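# Reseat the fourth power supply at the server's back

## Task

On the rear of the server facing the robot, find the power supply fourth from the left; it is held in its bay by a release lever. Slide it roughly one hand's width out of the bay, then slide it back in until the lever snaps back into place and the unit is latched. Do not plug anything into its power inlet.

## Robot and tools

ROBOT. Two arms: left_arm, on the robot's +y side, ends in a left hand; right_arm ends in a right hand. Bases in the scene frame: left_arm (-0.014, +0.284, +1.496) m, quat_wxyz (+0.786, -0.235, +0.164, -0.547); right_arm (-0.014, -0.284, +1.496) m, quat_wxyz (+0.547, -0.164, +0.235, -0.786). Joint ranges in rad, base to hand: waist -2.880..2.880, shoulder 0.000..3.142, elbow 0.000..3.019 (straight at 2.964), wrist pitch -1.693..1.571, wrist yaw -1.571..1.571, wrist roll -2.094..2.094.

SCENE FRAME. Origin on the floor under the centre of the robot's foot; +x forward, +y to the robot's left, +z up. Only the floor height is known; the shelf and server may be rotated. Work area: from the service shelf to the power supply bays, shelf width, shelf top and above. A parts tray sits loose on the shelf and may be nudged by outside pushes.

HAND POINT. A point 0.15 m out from the wrist mounting face, 0.05 m in front of the palm. Its +z runs along the straight fingers (tips 0.06-0.07 m beyond), +y points out of the palm (finger centre lines sit 0.06 m behind on -y), +x crosses the palm: away from the thumb on the right hand, toward the thumb on the left. A wrist bracket on the little-finger side reaches 0.10 m across and can collide. Printed positions may be off by a few cm; at rest the hand often sits 1-3 cm (up to 5) short, usually low, without any contact.

ROW FORMAT (28 numbers, each -1..1, always both arms): left dx, dy, dz, rx, ry, rz, little, ring, middle, index, thumb_bend, thumb_turn, force_limit, speed; then the same 14 for the right arm. dx..rz are an OFFSET, not a pose, measured from that arm's Hand target at the start of the action, along the Hand target's own axes; 1.0 = 0.6 m or 180 degrees; rx, ry, rz form one rotation vector. All zeros re-requests the current Hand target. Finger motors: +1 open/straight, -1 curled; thumb_turn +1 beside the palm, -1 opposite the fingers. force_limit maps -1..+1 to 0..10 N at the fingertip (0..15 N for the two thumb motors). speed rises linearly from near zero at -1 to full at +0.48 and stays full above; full stroke 0.49 s; use about -0.94 or lower for soft grips. A motor only starts when its target changes by at least 0.002. To keep a hand unchanged, resend the last eight hand numbers you sent; if none were sent yet, send hand_measured then hand_force_limit and hand_speed. Orientation commands are clipped to 40 degrees from the measured one each step.

TOOLS.
execute_actions(actions, cameras): actions is a list of up to 15 actions; each action is up to 15 rows, one per 1/30 s step, lasting 0.5 s; a short action repeats its last row. Every row in an action counts from the same start target. Images return only for an empty list or if cameras names them.
move(target, speed, blend, blocking, cameras): target is one 28-number row or a list of up to 15 rows, every one an offset from the Hand targets at the move's start (not from the previous row). speed in m/s, 0.002-4.3, default 0.25 (turn rate up to twice that in rad/s); one value or one per target. blend in m rounds corners; 0 stops at each. Paths are straight, end together, last 0.5-10 s, and do not avoid obstacles or the other arm. Faster means more lag, overshoot and harder contact; aiming far past a contact presses harder. Avoid paths near an arm's own base. blocking=false returns after about 0.5 s while the move continues.
wait(seconds 0-10, cameras): arms hold their last command.
stop(cameras): brakes a running move.
zoom_image(camera, region [x0, y0, x1, y1] pixels, at most 504x504): enlarges the latest image of one camera.
show_instructions(): shows the reference pages.
finished_scene(scene=1): ends the scene permanently.
Cameras: cam_head_left, cam_head_right, cam_left_wrist, cam_right_wrist, each 896x504; "all" shows every one.

RESULTS. Per arm: end_effector_position (m), end_effector_quat_wxyz, Hand target (base for next offsets), Joint positions, Joint velocities (may read "within noise" or be omitted), Joint torques (whole drive output including gravity; numbers 3 and 4 wrap at ±28 N m). Per hand, six values in row order: hand_measured, hand_stopped_by (moving, target, force, stalled, fault), hand_load_n (positive when pushed open; a lost grip shows as near 0), plus hand_force_limit and hand_speed. A move adds a "move:" line: done, off_target, moving, held or fault, and limits=paced (pose clipped) or limits=held (steps withheld). Motor temperatures appear when changed by 5 °C or more; MOTOR HOT at 85 °C; at 100 °C an OVER-TEMPERATURE FAULT drops the arm for 30-60 s or more.

AVOID. Pushing anything (tray included) off the work area or letting it fall; arms touching or a hand gripping the other hand's fingers; fast impacts on the server or shelf; excessive finger force; long stretched holds or pushing at unreachable targets (heat). To release a press, command the target back beyond the hand point. Thinking time lets the scene run on.

Each tool is called as name(argument=value, ...) on one line, values as JSON.

Reference images:

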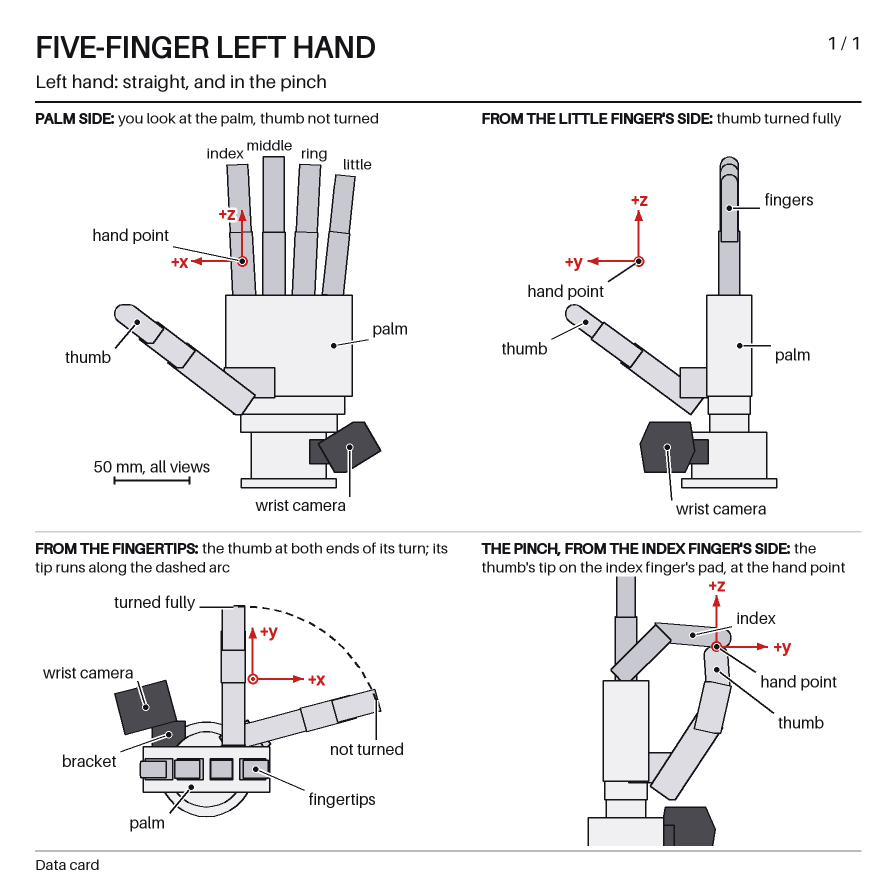

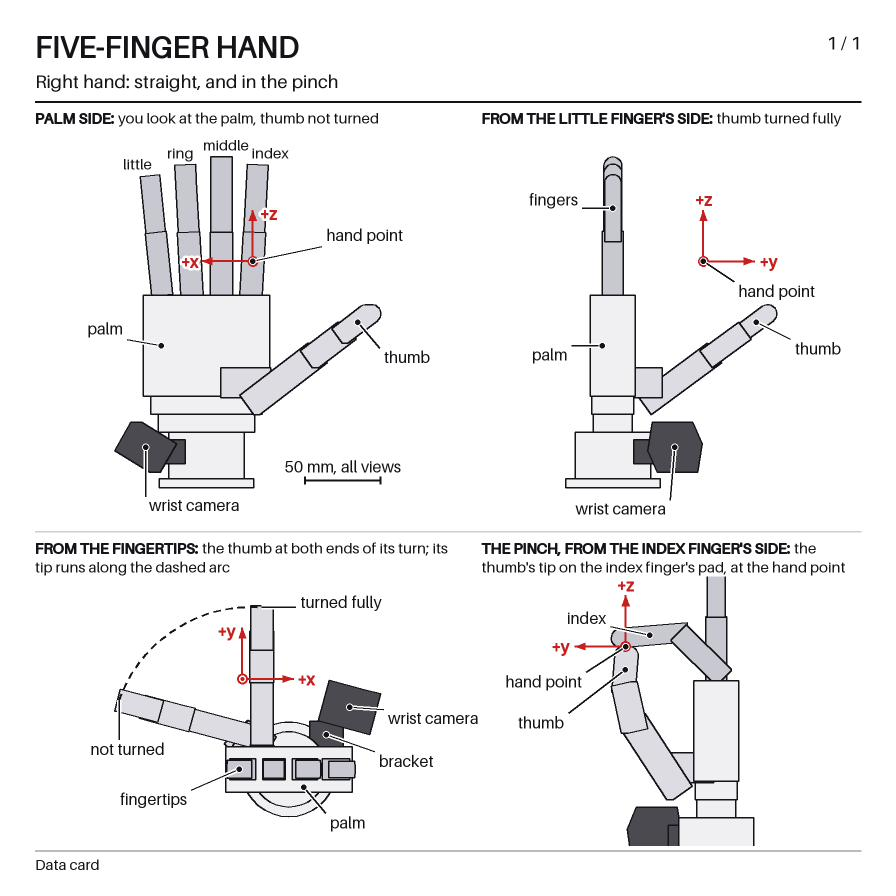

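## Session

execute_actions(actions=[])

Scene clock: 0.00 s.
left_arm: end_effector_position=(+0.4940, +0.2525, +1.5134) hand_measured=(+1.000, +1.000, +1.000, +1.000, +1.000, +1.000) hand_load_n=(+0.0, +0.0, +0.0, +0.0, +0.0, +0.0) hand_stopped_by=(target, target, target, target, target, target) hand_force_limit=0.00 hand_speed=-0.80 end_effector_quat_wxyz=(-0.183, +0.683, -0.683, +0.183) | right_arm: end_effector_position=(+0.4940, -0.2534, +1.5133) hand_measured=(+1.000, +1.000, +1.000, +1.000, +1.000, +1.000) hand_load_n=(-0.5, +0.0, +0.0, +0.0, +0.0, +0.0) hand_stopped_by=(target, target, target, target, target, target) hand_force_limit=0.00 hand_speed=-0.80 end_effector_quat_wxyz=(-0.183, +0.683, -0.683, +0.183)
Joint positions: left_arm=[0.99 0.921 0.873 -0.469 -0.338 0.031] | right_arm=[2.152 0.921 0.873 -0.47 0.338 -0.031]
Joint velocities: within noise
Joint torques (N m): no reading
Motor temperatures (°C): left_arm=[20 28 28 21 24 24] | right_arm=[21 25 29 26 24 24]
Heat: left arm: hottest shoulder 28 °C; right arm: hottest elbow 29 °C.
Hand target: left_arm +0.5040, +0.2535, +1.5209; -0.189, +0.684, -0.679, +0.190 | right_arm +0.5062, -0.2548, +1.5240; -0.193, +0.677, -0.684, +0.192

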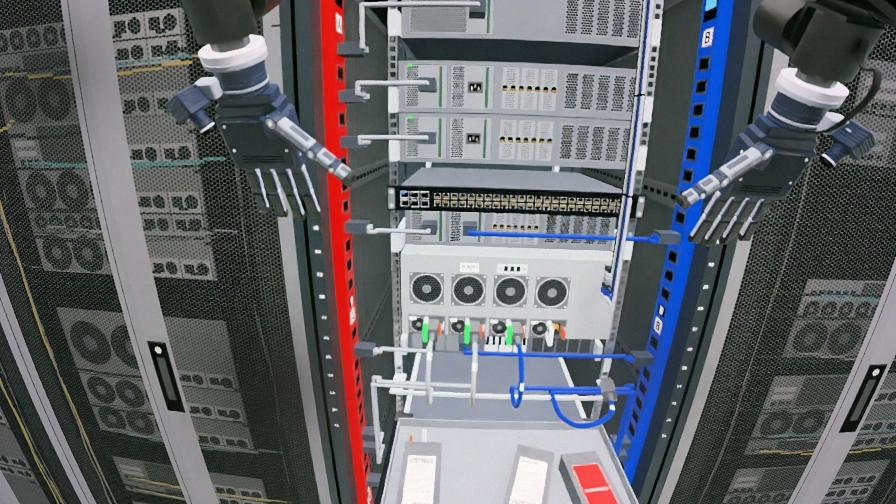

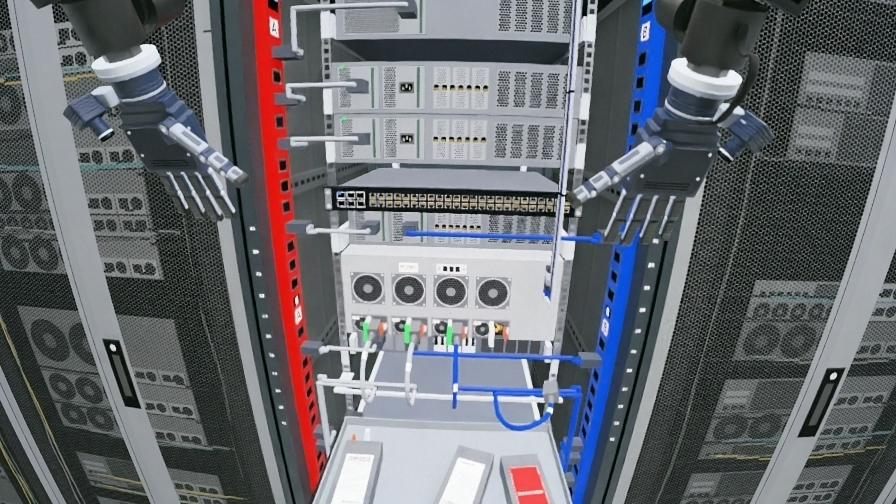

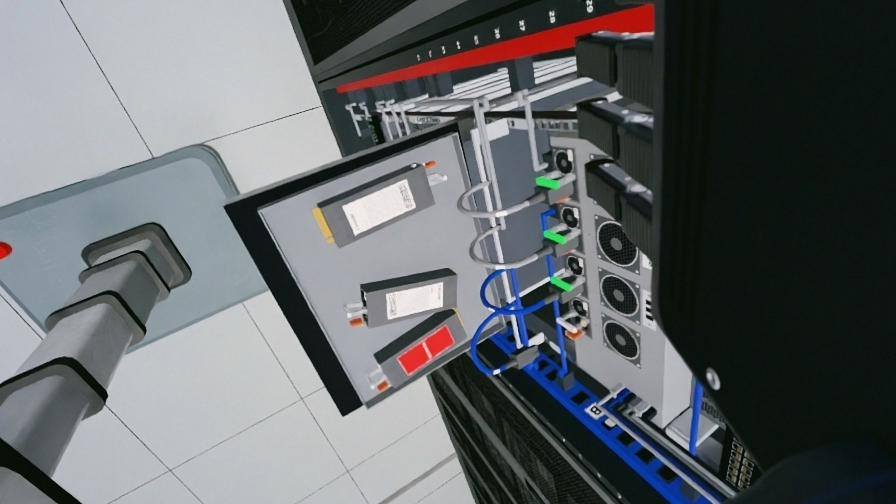

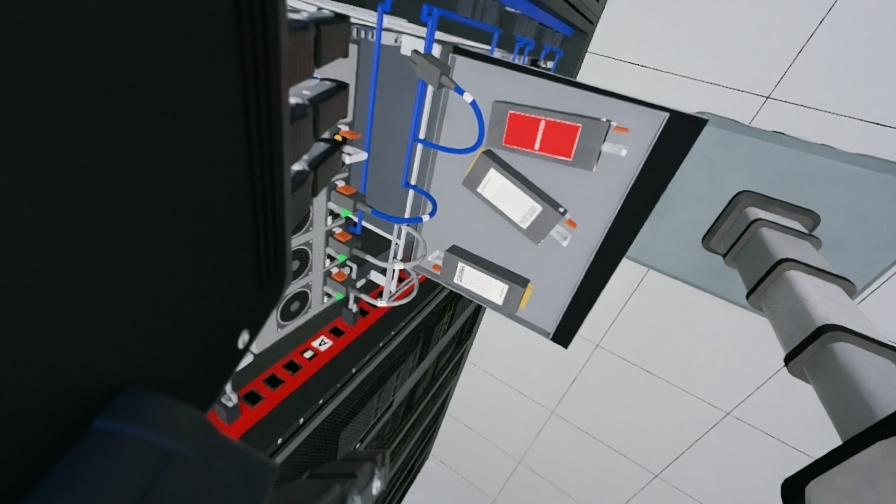

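zoom_image(camera="cam_head_left", region=[390, 240, 640, 380])

zoom_image(camera="cam_head_right", region=[330, 240, 580, 380])

zoom_image(camera="cam_left_wrist", region=[450, 120, 650, 400])

zoom_image(camera="cam_right_wrist", region=[270, 0, 470, 330])

zoom_image(camera="cam_head_left", region=[480, 300, 620, 380])

Scaled by 2.016 from the camera's 896x504 image, which has a finer 1280x720 frame.

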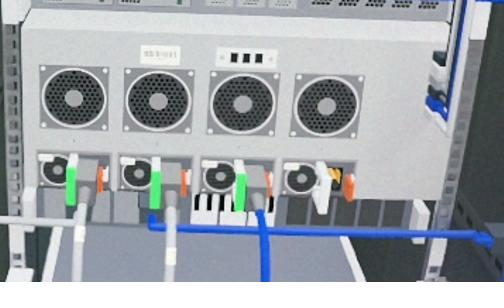

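Scaled by 2.016 from the camera's 896x504 image, which has a finer 1280x720 frame.

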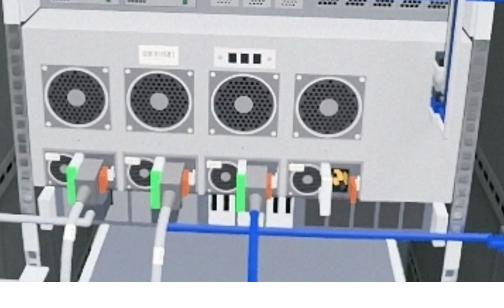

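Scaled by 1.800 from the camera's 896x504 image, which has a finer 1280x720 frame.

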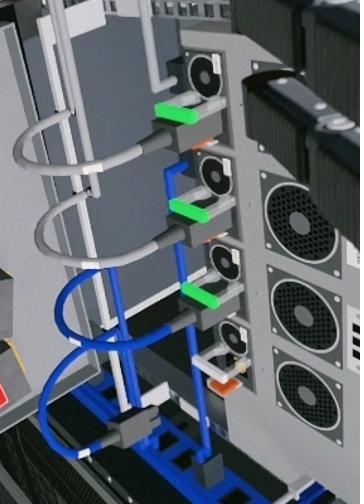

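Scaled by 1.527 from the camera's 896x504 image, which has a finer 1280x720 frame.

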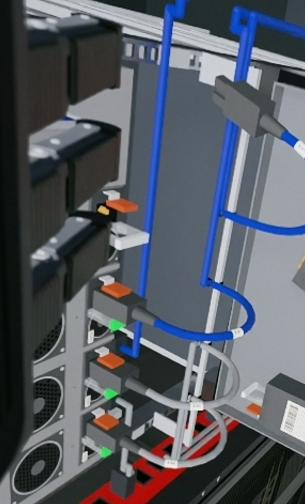

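Scaled by 3.600 from the camera's 896x504 image, which has a finer 1280x720 frame.

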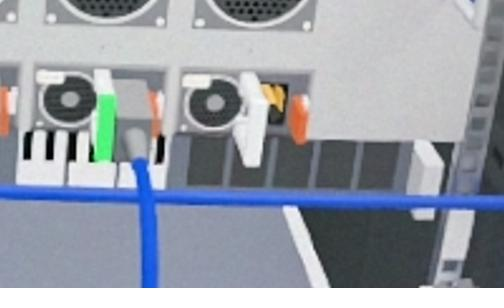

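move(target=[0,0,0,0,0,0,1,1,1,1,1,1,0,-0.8,-0.0917,0.237,0.3905,0.2596,-0.2596,0.45,1,1,1,1,1,1,0,-0.8], cameras=["all"])

Scene clock: 47.20 s.
left_arm: end_effector_position=(+0.4940, +0.2525, +1.5134) hand_measured=(+1.000, +1.000, +1.000, +1.000, +1.000, +1.000) hand_load_n=(+0.0, +0.0, +0.0, +0.0, +0.0, +0.0) hand_stopped_by=(target, target, target, target, target, target) hand_force_limit=0.00 hand_speed=-0.80 end_effector_quat_wxyz=(-0.183, +0.683, -0.683, +0.183) | right_arm: end_effector_position=(+0.5096, -0.2039, +1.2501) hand_measured=(+1.000, +1.000, +1.000, +1.000, +1.000, +1.000) hand_load_n=(+0.0, +0.0, +0.0, +0.0, +0.0, +0.0) hand_stopped_by=(target, target, target, target, target, target) hand_force_limit=0.00 hand_speed=-0.80 end_effector_quat_wxyz=(-0.534, +0.099, -0.838, -0.057)
Joint positions: left_arm=[0.99 0.921 0.873 -0.469 -0.338 0.031] | right_arm=[1.83 2.181 0.696 1.55 -0.26 1.271]
Joint torques (N m): left_arm=[-1.96 -12.22 10.44 0.83 0.24 0.03] | right_arm=[1.73 -11.34 -1.99 2.48 -0.07 0.18]
Motor temperatures (°C): left_arm=[20 28 33 21 23 23] | right_arm=[21 25 36 26 23 23]
Heat: left arm: hottest elbow 33 °C; right arm: hottest elbow 36 °C.
Hand target: left_arm +0.5040, +0.2535, +1.5209; -0.189, +0.684, -0.679, +0.190 | right_arm +0.5083, -0.1985, +1.2502; +0.717, +0.005, +0.697, -0.001
Off the commanded pose: left_arm 0.013 m, 1 deg | right_arm 0.005 m, 30 deg.
joint sent to its limit (right arm) — joint 4 (wrist pitch), upper limit. The joint targets are off in orientation, not in position.
move: off_target (left_arm, right_arm)

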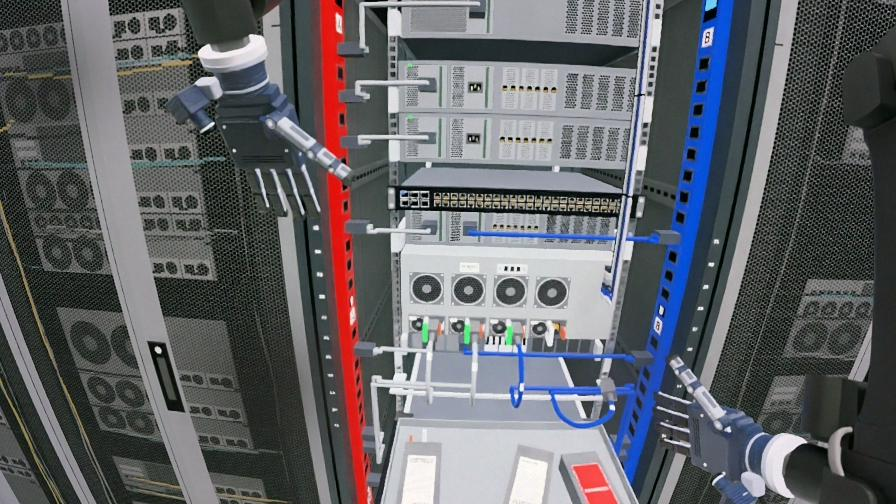

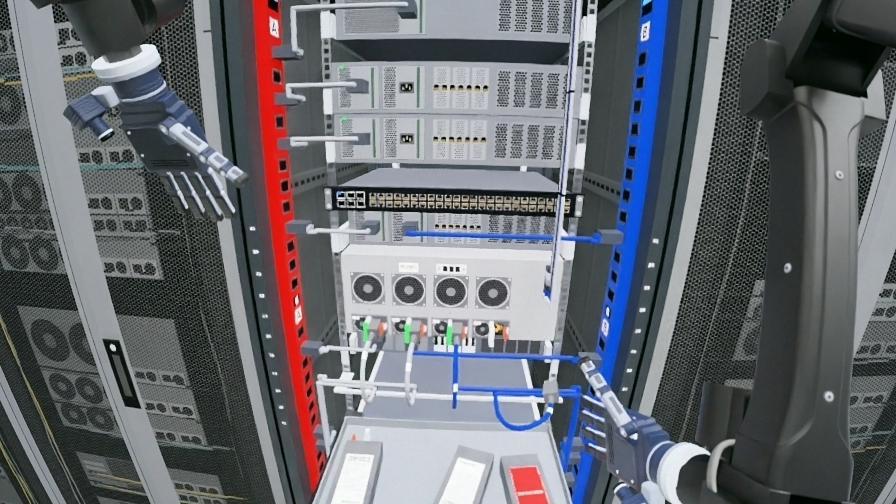

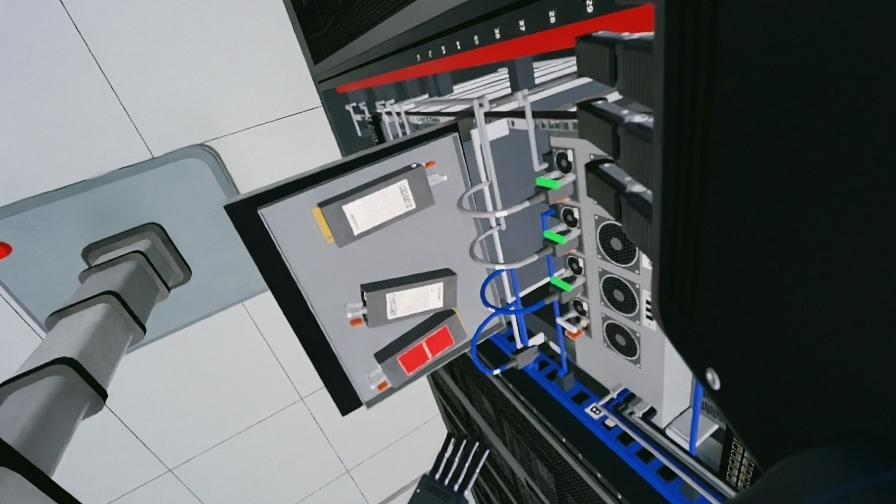

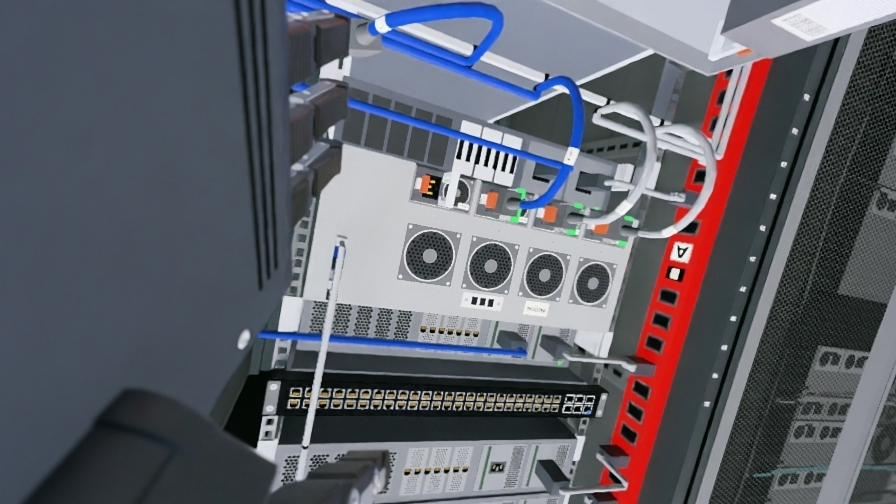

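move(target=[0,0,0,0,0,0,1,1,1,1,1,1,0,-0.8,0,0,0.15,0,0,0,1,1,1,1,1,1,0,-0.8], cameras=["cam_head_left","cam_head_right","cam_right_wrist"])

Scene clock: 61.10 s.
left_arm: end_effector_position=(+0.4940, +0.2525, +1.5134) hand_measured=(+1.000, +1.000, +1.000, +1.000, +1.000, +1.000) hand_load_n=(+0.0, +0.0, +0.0, +0.0, +0.0, +0.0) hand_stopped_by=(target, target, target, target, target, target) hand_force_limit=0.00 hand_speed=-0.80 end_effector_quat_wxyz=(-0.183, +0.683, -0.683, +0.183) | right_arm: end_effector_position=(+0.6008, -0.2070, +1.2545) hand_measured=(+1.000, +1.000, +1.000, +1.000, +1.000, +1.000) hand_load_n=(+0.0, +0.0, +0.0, +0.0, +0.0, -0.5) hand_stopped_by=(target, target, target, target, target, target) hand_force_limit=0.00 hand_speed=-0.80 end_effector_quat_wxyz=(-0.601, +0.053, -0.797, -0.028)
Joint positions: left_arm=[0.99 0.921 0.873 -0.469 -0.338 0.031] | right_arm=[1.876 2.221 0.918 1.55 -0.152 1.332]
Joint torques (N m): left_arm=[-2.14 -11.81 10.43 0.8 0.23 0.04] | right_arm=[2.61 -13.63 -0.34 2.65 -0.02 0.19]
Heat: left arm: hottest elbow 34 °C; right arm: hottest elbow 33 °C.
Hand target: left_arm +0.5040, +0.2535, +1.5209; -0.189, +0.684, -0.679, +0.190 | right_arm +0.5982, -0.1994, +1.2527; +0.717, +0.005, +0.697, -0.001
Off the commanded pose: left_arm 0.013 m, 1 deg | right_arm 0.008 m, 19 deg.
joint sent to its limit (right arm) — joint 4 (wrist pitch), upper limit. The joint targets are off in orientation, not in position.
move: off_target (left_arm, right_arm)
Images, in order (width x height): cam_head_left 896x504, cam_head_right 896x504, cam_right_wrist 896x504.

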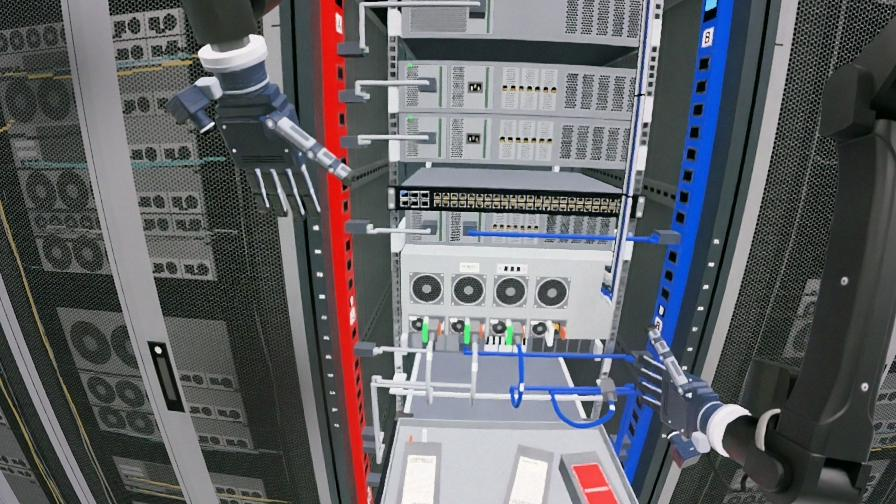

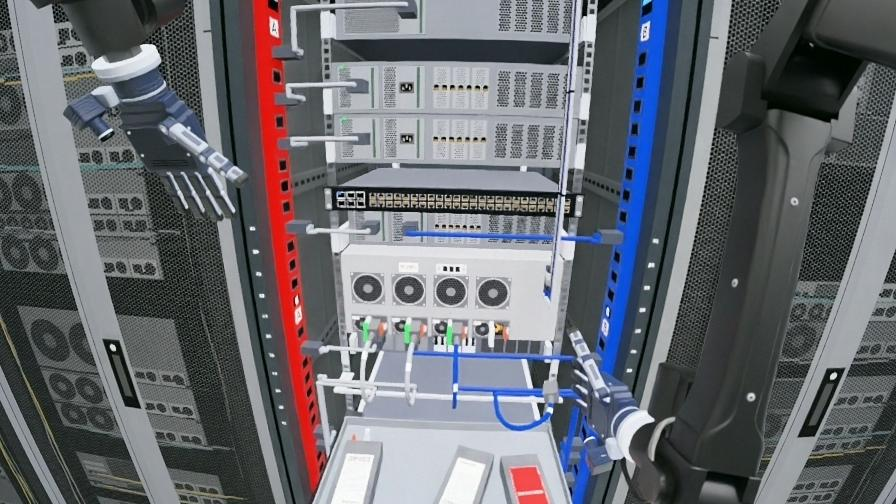

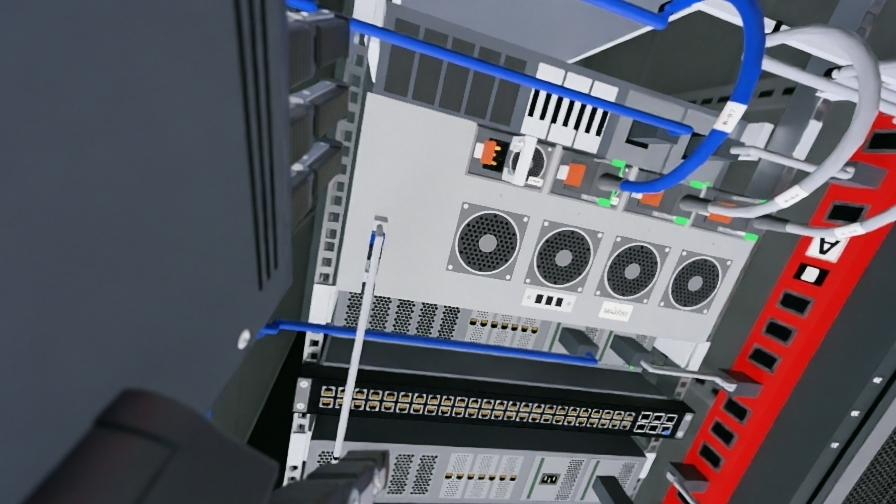

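zoom_image(camera="cam_right_wrist", region=[440, 100, 660, 220])

Scaled by 2.291 from the camera's 896x504 image, which has a finer 1280x720 frame.

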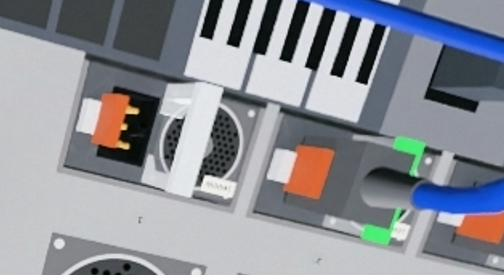

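move(target=[0,0,0,0,0,0,1,1,1,1,1,1,0,-0.8,-0.029,0.082,0.12,0,0.12,0,-1,-1,0.3,0.3,1,-1,0,0], cameras=["cam_head_left","cam_head_right","cam_right_wrist"])

Scene clock: 95.73 s.
left_arm: end_effector_position=(+0.4940, +0.2525, +1.5134) hand_measured=(+1.000, +1.000, +1.000, +1.000, +1.000, +1.000) hand_load_n=(+0.0, +0.0, +0.0, +0.0, +0.0, +0.0) hand_stopped_by=(target, target, target, target, target, target) hand_force_limit=0.00 hand_speed=-0.80 end_effector_quat_wxyz=(-0.183, +0.683, -0.683, +0.183) | right_arm: end_effector_position=(+0.6633, -0.1458, +1.2673) hand_measured=(-1.000, -1.000, +0.300, +0.300, +1.000, -1.000) hand_load_n=(+0.0, +0.0, +0.0, +0.0, +0.0, +0.0) hand_stopped_by=(target, target, target, target, target, target) hand_force_limit=0.00 hand_speed=0.00 end_effector_quat_wxyz=(-0.570, +0.002, -0.822, -0.001)
Joint positions: left_arm=[0.99 0.921 0.873 -0.469 -0.338 0.031] | right_arm=[2.052 2.155 1.018 1.329 0.137 1.345]
Joint torques (N m): left_arm=[-1.61 -11.87 10.28 0.81 0.23 0.04] | right_arm=[2.9 -17.08 1.03 1.54 -0.01 0.18]
Motor temperatures (°C): left_arm=[20 29 35 21 23 23] | right_arm=[21 27 31 26 23 23]
Heat: left arm: hottest elbow 35 °C; right arm: hottest elbow 31 °C.
Hand target: left_arm +0.5040, +0.2535, +1.5209; -0.189, +0.684, -0.679, +0.190 | right_arm +0.6701, -0.1510, +1.2722; +0.573, +0.005, +0.819, +0.000
Off the commanded pose: left_arm 0.013 m, 1 deg | right_arm 0.010 m, 1 deg.
move: off_target (left_arm)
Images, in order (width x height): cam_head_left 896x504, cam_head_right 896x504, cam_right_wrist 896x504.

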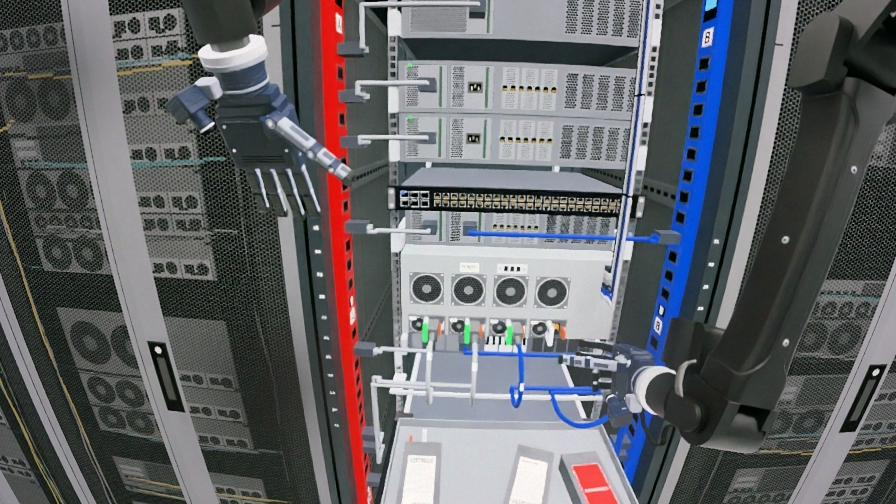

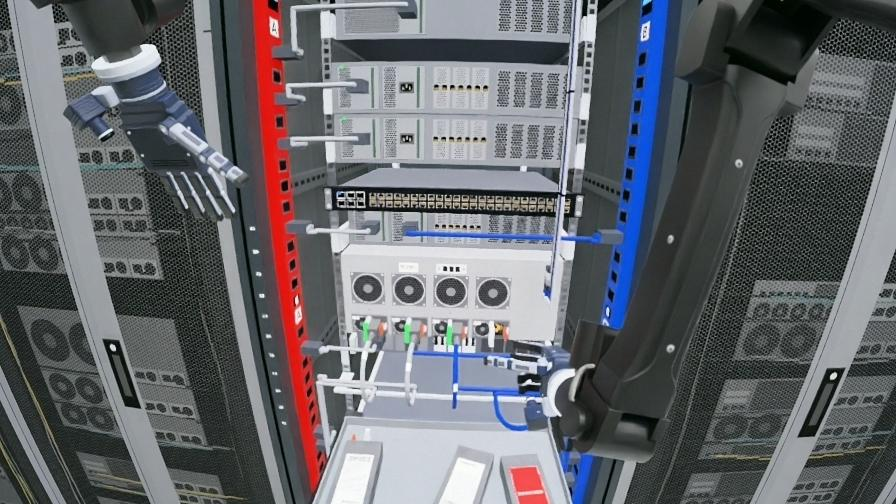

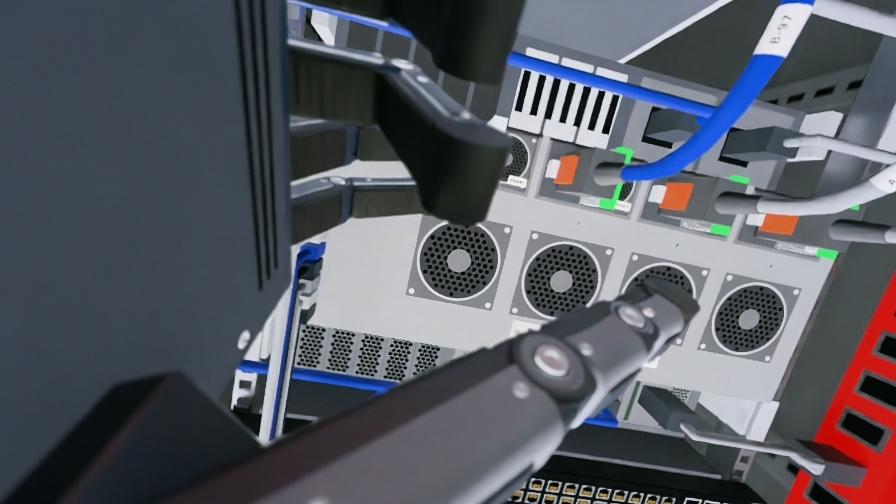

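zoom_image(camera="cam_head_left", region=[490, 290, 690, 430])

zoom_image(camera="cam_head_right", region=[430, 290, 630, 430])

Scaled by 2.520 from the camera's 896x504 image, which has a finer 1280x720 frame.

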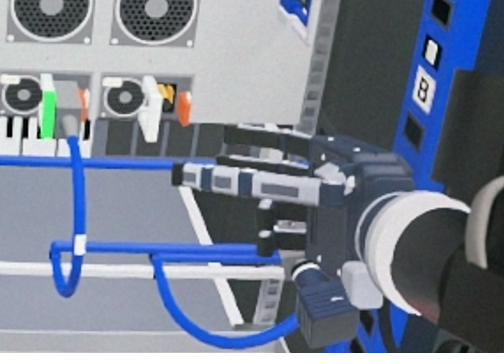

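Scaled by 2.520 from the camera's 896x504 image, which has a finer 1280x720 frame.

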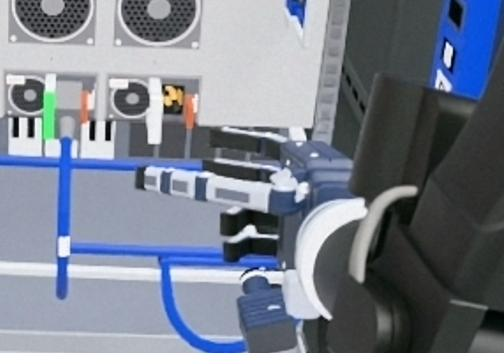

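move(target=[0,0,0,0,0,0,1,1,1,1,1,1,0,-0.8,0.002,0.035,0.054,0.157,0,0.057,1,1,1,1,1,1,0,0.2], cameras=["cam_head_left","cam_head_right","cam_right_wrist"])

zoom_image(camera="cam_right_wrist", region=[400, 60, 800, 285])

Scene clock: 137.00 s.
left_arm: end_effector_position=(+0.4940, +0.2525, +1.5134) hand_measured=(+1.000, +1.000, +1.000, +1.000, +1.000, +1.000) hand_load_n=(+0.0, +0.0, +0.0, +0.0, +0.0, +0.0) hand_stopped_by=(target, target, target, target, target, target) hand_force_limit=0.00 hand_speed=-0.80 end_effector_quat_wxyz=(-0.183, +0.683, -0.683, +0.183) | right_arm: end_effector_position=(+0.7002, -0.1364, +1.2617) hand_measured=(+1.000, +1.000, +1.000, +1.000, +1.000, +1.000) hand_load_n=(+0.0, +0.0, +0.0, +0.0, -0.5, +0.0) hand_stopped_by=(target, target, target, target, target, target) hand_force_limit=0.00 hand_speed=0.20 end_effector_quat_wxyz=(+0.547, +0.209, +0.796, -0.156)
Joint positions: left_arm=[0.99 0.921 0.873 -0.469 -0.338 0.031] | right_arm=[2.24 2.274 1.231 1.355 0.817 1.42]
Joint torques (N m): left_arm=[-2.08 -12.22 10.41 0.81 0.23 0.01] | right_arm=[6.18 -15.62 2.88 2.3 0.1 0.17]
Heat: left arm: hottest elbow 36 °C; right arm: hottest elbow 30 °C.
Hand target: left_arm +0.5040, +0.2535, +1.5209; -0.189, +0.684, -0.679, +0.190 | right_arm +0.7004, -0.1301, +1.2602; +0.552, +0.217, +0.791, -0.149
Off the commanded pose: left_arm 0.013 m, 1 deg | right_arm 0.006 m, 1 deg.
move: off_target (left_arm)
Images, in order (width x height): cam_head_left 896x504, cam_head_right 896x504, cam_right_wrist 896x504.

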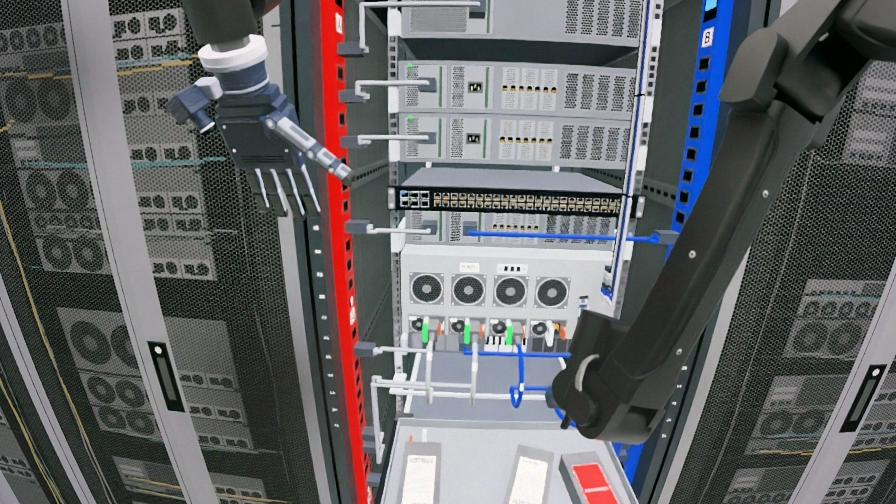

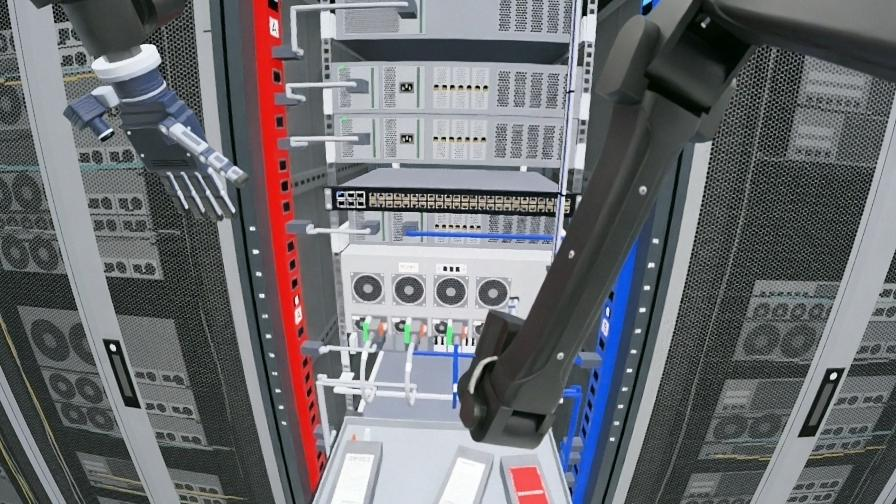

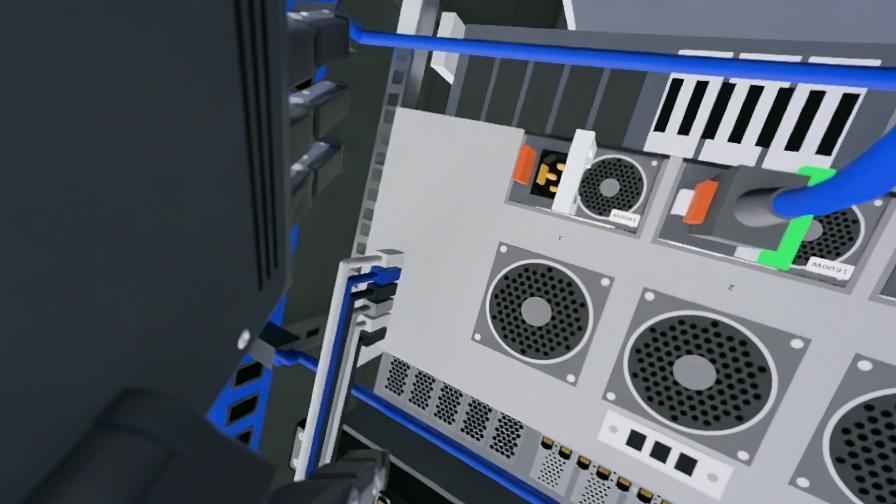

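Scaled by 1.260 from the camera's 896x504 image, which has a finer 1280x720 frame.

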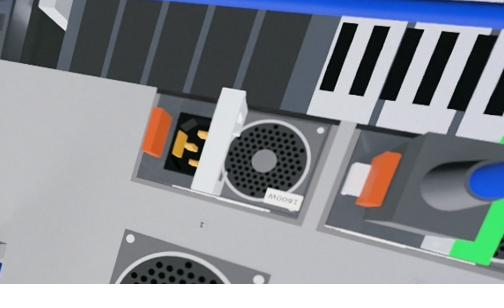

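move(target=[0,0,0,0,0,0,1,1,1,1,1,1,0,-0.8,-0.021,0.0335,0.0537,0,0,0,1,1,1,1,1,1,0,0.2], cameras=["cam_right_wrist"])

Scene clock: 150.90 s.
left_arm: end_effector_position=(+0.4940, +0.2525, +1.5134) hand_measured=(+1.000, +1.000, +1.000, +1.000, +1.000, +1.000) hand_load_n=(+0.0, +0.0, +0.0, +0.0, +0.0, +0.0) hand_stopped_by=(target, target, target, target, target, target) hand_force_limit=0.00 hand_speed=-0.80 end_effector_quat_wxyz=(-0.183, +0.683, -0.683, +0.183) | right_arm: end_effector_position=(+0.7373, -0.1291, +1.2683) hand_measured=(+1.000, +1.000, +1.000, +1.000, +1.000, +1.000) hand_load_n=(+0.0, +0.0, +0.0, +0.0, +0.0, +0.0) hand_stopped_by=(target, target, target, target, target, target) hand_force_limit=0.00 hand_speed=0.20 end_effector_quat_wxyz=(+0.552, +0.213, +0.792, -0.151)
Joint positions: left_arm=[0.99 0.921 0.873 -0.469 -0.338 0.031] | right_arm=[2.24 2.276 1.33 1.272 0.811 1.426]
Joint torques (N m): left_arm=[-1.96 -11.93 10.32 0.83 0.21 -0.02] | right_arm=[4.78 -16.79 3.66 1.37 -0.25 0.17]
Heat: left arm: hottest elbow 36 °C; right arm: hottest elbow 30 °C.
Hand target: left_arm +0.5040, +0.2535, +1.5209; -0.189, +0.684, -0.679, +0.190 | right_arm +0.7405, -0.1304, +1.2610; +0.553, +0.217, +0.791, -0.149
Off the commanded pose: left_arm 0.013 m, 1 deg | right_arm 0.008 m, 1 deg.
move: off_target (left_arm)
Images, in order (width x height): cam_right_wrist 896x504.

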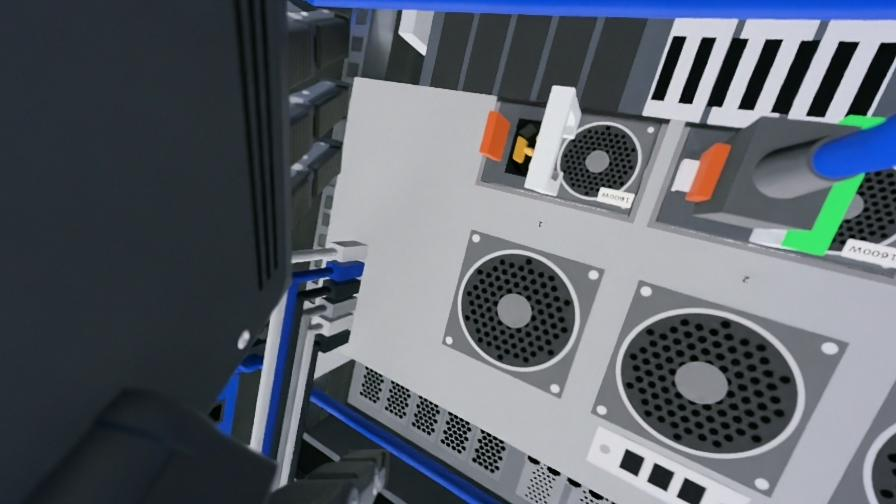

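zoom_image(camera="cam_right_wrist", region=[460, 70, 680, 230])

Scaled by 2.291 from the camera's 896x504 image, which has a finer 1280x720 frame.

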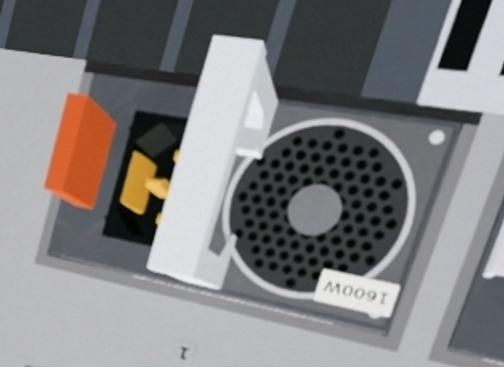

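move(target=[0,0,0,0,0,0,1,1,1,1,1,1,0,-0.8,0.028,-0.0235,0.035,0.052,0.001,0.02,1,1,0.25,0.25,1,-1,0,0.2], cameras=["cam_right_wrist"])

zoom_image(camera="cam_right_wrist", region=[280, 0, 730, 380])

Scene clock: 185.67 s.
left_arm: end_effector_position=(+0.4940, +0.2525, +1.5134) hand_measured=(+1.000, +1.000, +1.000, +1.000, +1.000, +1.000) hand_load_n=(+0.0, +0.0, +0.0, +0.0, +0.0, +0.0) hand_stopped_by=(target, target, target, target, target, target) hand_force_limit=0.00 hand_speed=-0.80 end_effector_quat_wxyz=(-0.183, +0.683, -0.683, +0.183) | right_arm: end_effector_position=(+0.7423, -0.1490, +1.2434) hand_measured=(+1.000, +1.000, +0.250, +0.250, +1.000, -1.000) hand_load_n=(+0.0, +0.0, +0.0, +0.0, +0.0, +0.0) hand_stopped_by=(target, target, target, target, target, target) hand_force_limit=0.00 hand_speed=0.20 end_effector_quat_wxyz=(+0.536, +0.280, +0.772, -0.196)
Joint positions: left_arm=[0.99 0.921 0.873 -0.469 -0.338 0.031] | right_arm=[2.24 2.353 1.441 1.26 0.97 1.468]
Joint torques (N m): left_arm=[-1.49 -11.87 10.35 0.79 0.21 0.01] | right_arm=[5.3 -17.67 3.86 1.29 0.14 0.17]
Heat: left arm: hottest elbow 37 °C; right arm: hottest elbow 30 °C.
Hand target: left_arm +0.5040, +0.2535, +1.5209; -0.189, +0.684, -0.679, +0.190 | right_arm +0.7453, -0.1496, +1.2379; +0.536, +0.287, +0.770, -0.196
Off the commanded pose: left_arm 0.013 m, 1 deg | right_arm 0.006 m, 1 deg.
move: off_target (left_arm)
Images, in order (width x height): cam_right_wrist 896x504.

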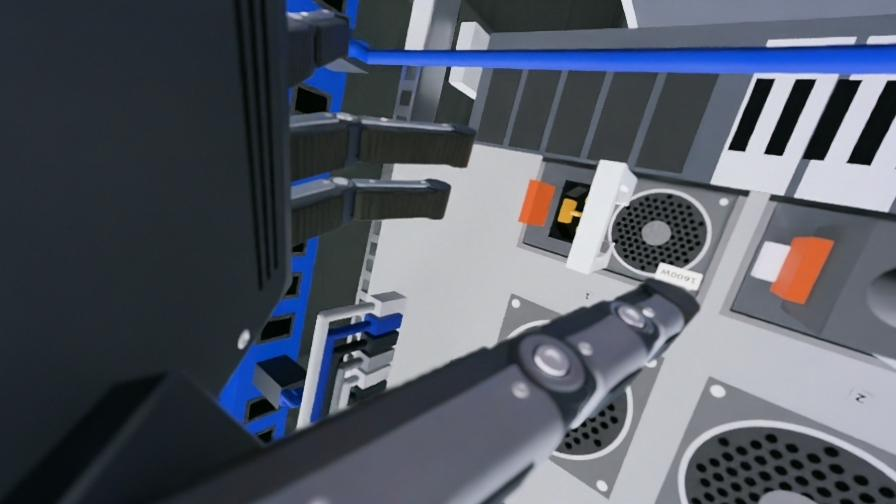

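Scaled by 1.120 from the camera's 896x504 image, which has a finer 1280x720 frame.

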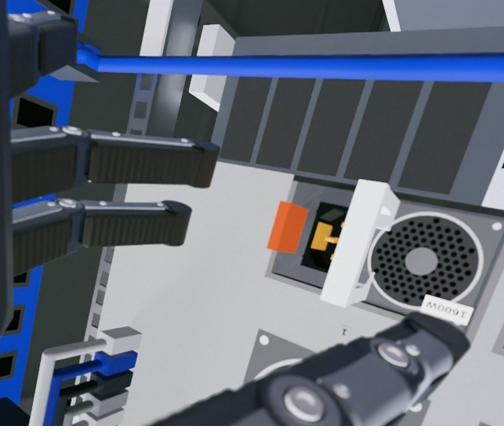

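move(target=[0,0,0,0,0,0,1,1,1,1,1,1,0,-0.8,0.0027,0.0236,0.031,0,0,-0.0667,1,1,0.25,0.25,1,-1,0,0.2], speed=0.1, cameras=["cam_right_wrist"])

zoom_image(camera="cam_right_wrist", region=[380, 60, 740, 340])

Scene clock: 233.67 s.
left_arm: end_effector_position=(+0.4940, +0.2525, +1.5134) hand_measured=(+1.000, +1.000, +1.000, +1.000, +1.000, +1.000) hand_load_n=(-0.5, -0.5, +0.0, +0.0, +0.0, +0.0) hand_stopped_by=(target, target, target, target, target, target) hand_force_limit=0.00 hand_speed=-0.80 end_effector_quat_wxyz=(-0.183, +0.683, -0.683, +0.183) | right_arm: end_effector_position=(+0.7572, -0.1421, +1.2299) hand_measured=(+1.000, +1.000, +0.250, +0.250, +1.000, -1.000) hand_load_n=(+0.0, +0.0, +0.0, +0.0, +0.0, +0.0) hand_stopped_by=(target, target, target, target, target, target) hand_force_limit=0.00 hand_speed=0.20 end_effector_quat_wxyz=(+0.510, +0.204, +0.799, -0.245)
Joint positions: left_arm=[0.99 0.921 0.873 -0.469 -0.338 0.031] | right_arm=[2.235 2.353 1.482 1.197 0.964 1.292]
Joint torques (N m): left_arm=[-1.79 -11.81 10.35 0.65 0.23 0] | right_arm=[4.48 -18.84 4.41 1.28 -0.22 -0.03]
Heat: left arm: hottest elbow 37 °C; right arm: hottest elbow 31 °C.
Hand target: left_arm +0.5040, +0.2535, +1.5209; -0.189, +0.684, -0.679, +0.190 | right_arm +0.7673, -0.1499, +1.2300; +0.513, +0.205, +0.795, -0.251
Off the commanded pose: left_arm 0.013 m, 1 deg | right_arm 0.013 m, 1 deg.
move: off_target (left_arm, right_arm)
Images, in order (width x height): cam_right_wrist 896x504.

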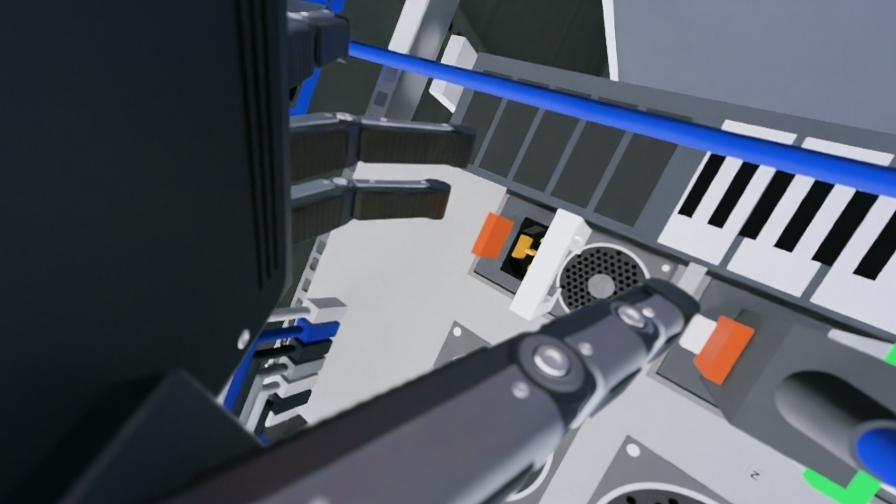

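Scaled by 1.400 from the camera's 896x504 image, which has a finer 1280x720 frame.

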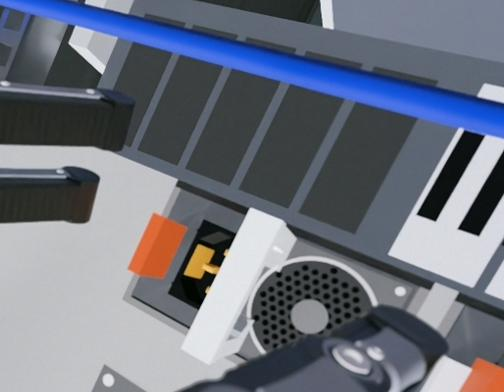

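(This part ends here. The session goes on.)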